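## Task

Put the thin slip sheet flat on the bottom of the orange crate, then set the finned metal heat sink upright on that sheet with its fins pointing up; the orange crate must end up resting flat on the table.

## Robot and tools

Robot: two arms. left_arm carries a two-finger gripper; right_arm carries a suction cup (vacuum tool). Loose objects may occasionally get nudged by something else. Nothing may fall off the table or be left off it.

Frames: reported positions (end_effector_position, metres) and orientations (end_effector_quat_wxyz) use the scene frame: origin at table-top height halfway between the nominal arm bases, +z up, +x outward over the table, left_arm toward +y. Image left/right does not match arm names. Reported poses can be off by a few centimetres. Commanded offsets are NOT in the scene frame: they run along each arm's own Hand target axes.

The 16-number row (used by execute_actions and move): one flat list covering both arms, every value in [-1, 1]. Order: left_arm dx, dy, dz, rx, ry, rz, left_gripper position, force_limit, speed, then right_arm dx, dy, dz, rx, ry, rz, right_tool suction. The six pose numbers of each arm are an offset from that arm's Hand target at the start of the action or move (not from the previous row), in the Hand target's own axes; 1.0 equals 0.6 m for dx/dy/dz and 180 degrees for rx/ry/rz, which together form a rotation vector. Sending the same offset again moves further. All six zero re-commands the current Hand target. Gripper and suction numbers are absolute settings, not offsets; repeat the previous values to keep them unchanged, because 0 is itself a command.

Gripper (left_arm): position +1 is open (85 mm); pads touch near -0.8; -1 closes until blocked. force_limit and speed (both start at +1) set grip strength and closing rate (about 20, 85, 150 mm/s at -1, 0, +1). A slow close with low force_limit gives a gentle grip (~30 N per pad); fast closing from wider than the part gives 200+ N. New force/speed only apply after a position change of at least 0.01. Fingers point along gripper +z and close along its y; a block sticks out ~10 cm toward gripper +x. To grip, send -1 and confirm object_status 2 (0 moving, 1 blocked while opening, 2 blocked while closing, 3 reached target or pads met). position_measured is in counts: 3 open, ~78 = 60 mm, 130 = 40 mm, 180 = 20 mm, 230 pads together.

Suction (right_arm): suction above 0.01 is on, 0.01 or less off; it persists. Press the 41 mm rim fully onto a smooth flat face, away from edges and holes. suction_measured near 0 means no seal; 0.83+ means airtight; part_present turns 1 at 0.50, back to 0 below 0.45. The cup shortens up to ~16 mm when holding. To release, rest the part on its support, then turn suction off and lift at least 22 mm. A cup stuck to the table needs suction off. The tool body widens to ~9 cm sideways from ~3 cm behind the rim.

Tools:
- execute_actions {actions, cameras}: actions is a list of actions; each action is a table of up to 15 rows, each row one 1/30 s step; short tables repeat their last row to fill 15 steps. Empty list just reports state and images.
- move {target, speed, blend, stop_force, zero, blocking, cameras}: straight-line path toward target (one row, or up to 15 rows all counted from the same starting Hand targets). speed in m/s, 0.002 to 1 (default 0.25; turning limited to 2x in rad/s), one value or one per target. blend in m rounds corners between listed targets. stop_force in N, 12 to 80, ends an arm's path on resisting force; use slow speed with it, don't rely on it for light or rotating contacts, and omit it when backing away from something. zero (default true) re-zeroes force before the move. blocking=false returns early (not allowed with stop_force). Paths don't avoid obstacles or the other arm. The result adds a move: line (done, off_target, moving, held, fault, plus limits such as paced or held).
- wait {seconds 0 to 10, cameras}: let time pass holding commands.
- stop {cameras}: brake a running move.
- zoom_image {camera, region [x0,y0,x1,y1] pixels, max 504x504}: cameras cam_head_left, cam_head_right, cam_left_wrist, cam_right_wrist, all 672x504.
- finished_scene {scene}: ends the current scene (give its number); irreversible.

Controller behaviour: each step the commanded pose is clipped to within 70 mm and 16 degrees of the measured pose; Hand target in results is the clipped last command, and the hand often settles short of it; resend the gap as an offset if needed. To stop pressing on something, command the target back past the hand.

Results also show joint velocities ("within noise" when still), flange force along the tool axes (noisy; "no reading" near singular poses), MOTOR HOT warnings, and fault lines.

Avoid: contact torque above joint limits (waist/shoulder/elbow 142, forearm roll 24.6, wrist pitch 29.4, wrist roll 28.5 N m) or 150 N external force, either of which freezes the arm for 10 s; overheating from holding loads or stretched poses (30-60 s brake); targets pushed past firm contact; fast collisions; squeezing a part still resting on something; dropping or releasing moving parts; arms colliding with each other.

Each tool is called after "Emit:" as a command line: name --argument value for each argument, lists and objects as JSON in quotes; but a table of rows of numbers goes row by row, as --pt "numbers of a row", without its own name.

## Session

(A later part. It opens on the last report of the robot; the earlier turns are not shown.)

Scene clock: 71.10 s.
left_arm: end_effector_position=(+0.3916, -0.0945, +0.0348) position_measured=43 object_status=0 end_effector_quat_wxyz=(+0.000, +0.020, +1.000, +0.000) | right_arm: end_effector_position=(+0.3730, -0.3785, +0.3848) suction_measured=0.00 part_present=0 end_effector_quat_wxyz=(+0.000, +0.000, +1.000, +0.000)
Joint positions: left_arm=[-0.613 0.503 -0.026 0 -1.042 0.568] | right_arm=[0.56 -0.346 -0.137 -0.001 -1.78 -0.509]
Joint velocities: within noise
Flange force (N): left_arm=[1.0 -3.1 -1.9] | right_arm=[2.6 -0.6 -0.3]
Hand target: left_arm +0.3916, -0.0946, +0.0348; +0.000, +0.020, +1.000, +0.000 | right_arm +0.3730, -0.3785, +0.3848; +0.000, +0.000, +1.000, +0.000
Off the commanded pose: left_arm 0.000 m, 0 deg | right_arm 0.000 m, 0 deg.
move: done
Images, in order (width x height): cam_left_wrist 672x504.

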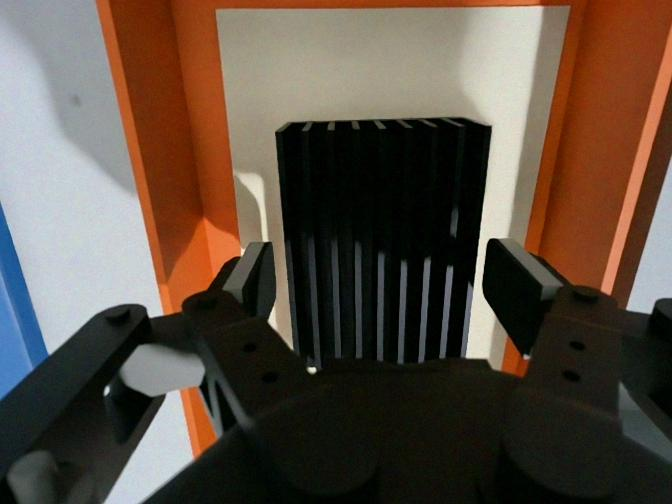

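Stands properly. Lift away.

Emit:
move --pt "0 0 -0.08 0 0 0 0.68 -0.8 -1 0 0 0 0 0 0 0" --pt "0 0.1 -0.35 0 0 0 0.68 -0.8 -1 0 0 0 0 0 0 0" --pt "0 0.45 -0.35 0 0 0 0.68 -0.8 -1 0 0 0 0 0 0 0" --speed '[0.06,0.2,0.25]'

Emit:
zoom_image --camera "cam_head_right" --region '[260, 260, 440, 420]'

Scene clock: 74.57 s.
left_arm: end_effector_position=(+0.4023, +0.1753, +0.2448) position_measured=44 object_status=3 end_effector_quat_wxyz=(+0.000, +0.020, +1.000, +0.000) | right_arm: end_effector_position=(+0.3730, -0.3785, +0.3848) suction_measured=0.00 part_present=0 end_effector_quat_wxyz=(+0.000, +0.000, +1.000, +0.000)
Joint positions: left_arm=[-0.084 -0.027 -0.162 0 -1.436 0.038] | right_arm=[0.56 -0.346 -0.137 -0.001 -1.78 -0.509]
Joint velocities: within noise
Flange force (N): left_arm=[-1.1 -5.4 -1.7] | right_arm=[3.7 0.3 0.4]
Hand target: left_arm +0.4023, +0.1753, +0.2448; +0.000, +0.020, +1.000, +0.000 | right_arm +0.3730, -0.3785, +0.3848; +0.000, +0.000, +1.000, +0.000
Off the commanded pose: left_arm 0.000 m, 0 deg | right_arm 0.000 m, 0 deg.
move: done

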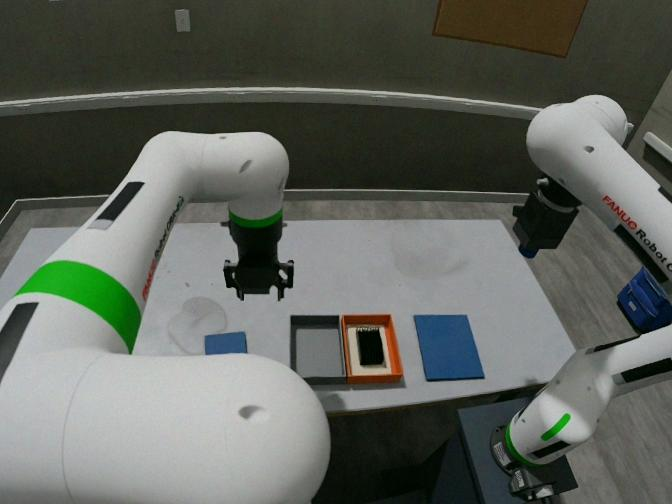

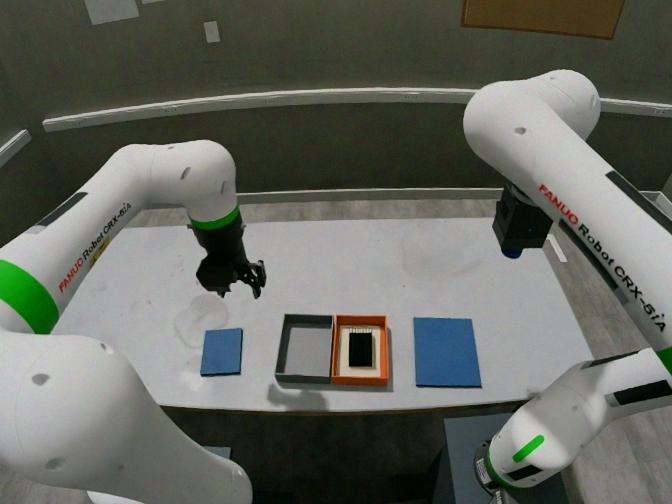

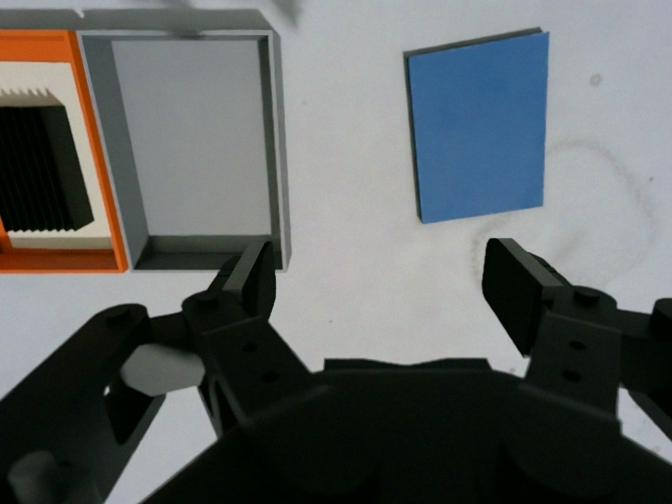

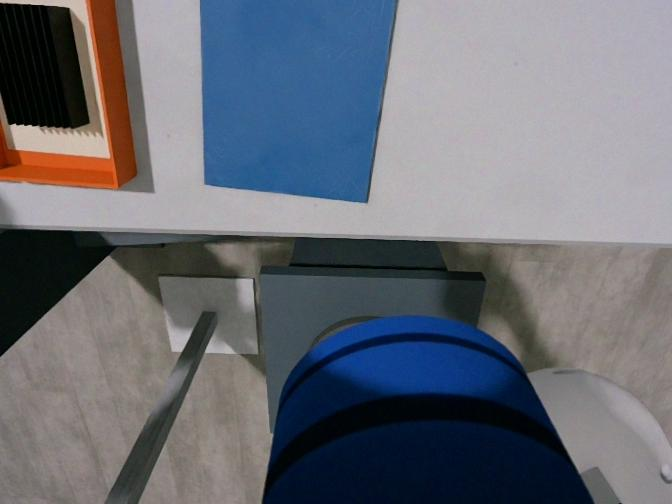

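Scaled by 2.800 from the camera's 672x504 image, which has a finer 960x720 frame.

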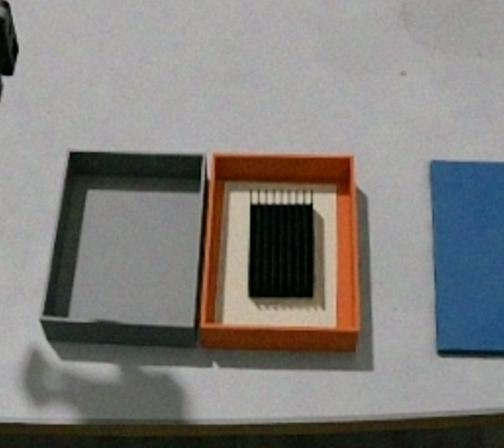

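Emit:
finished_scene --scene 1

The scene is finished: the task was done.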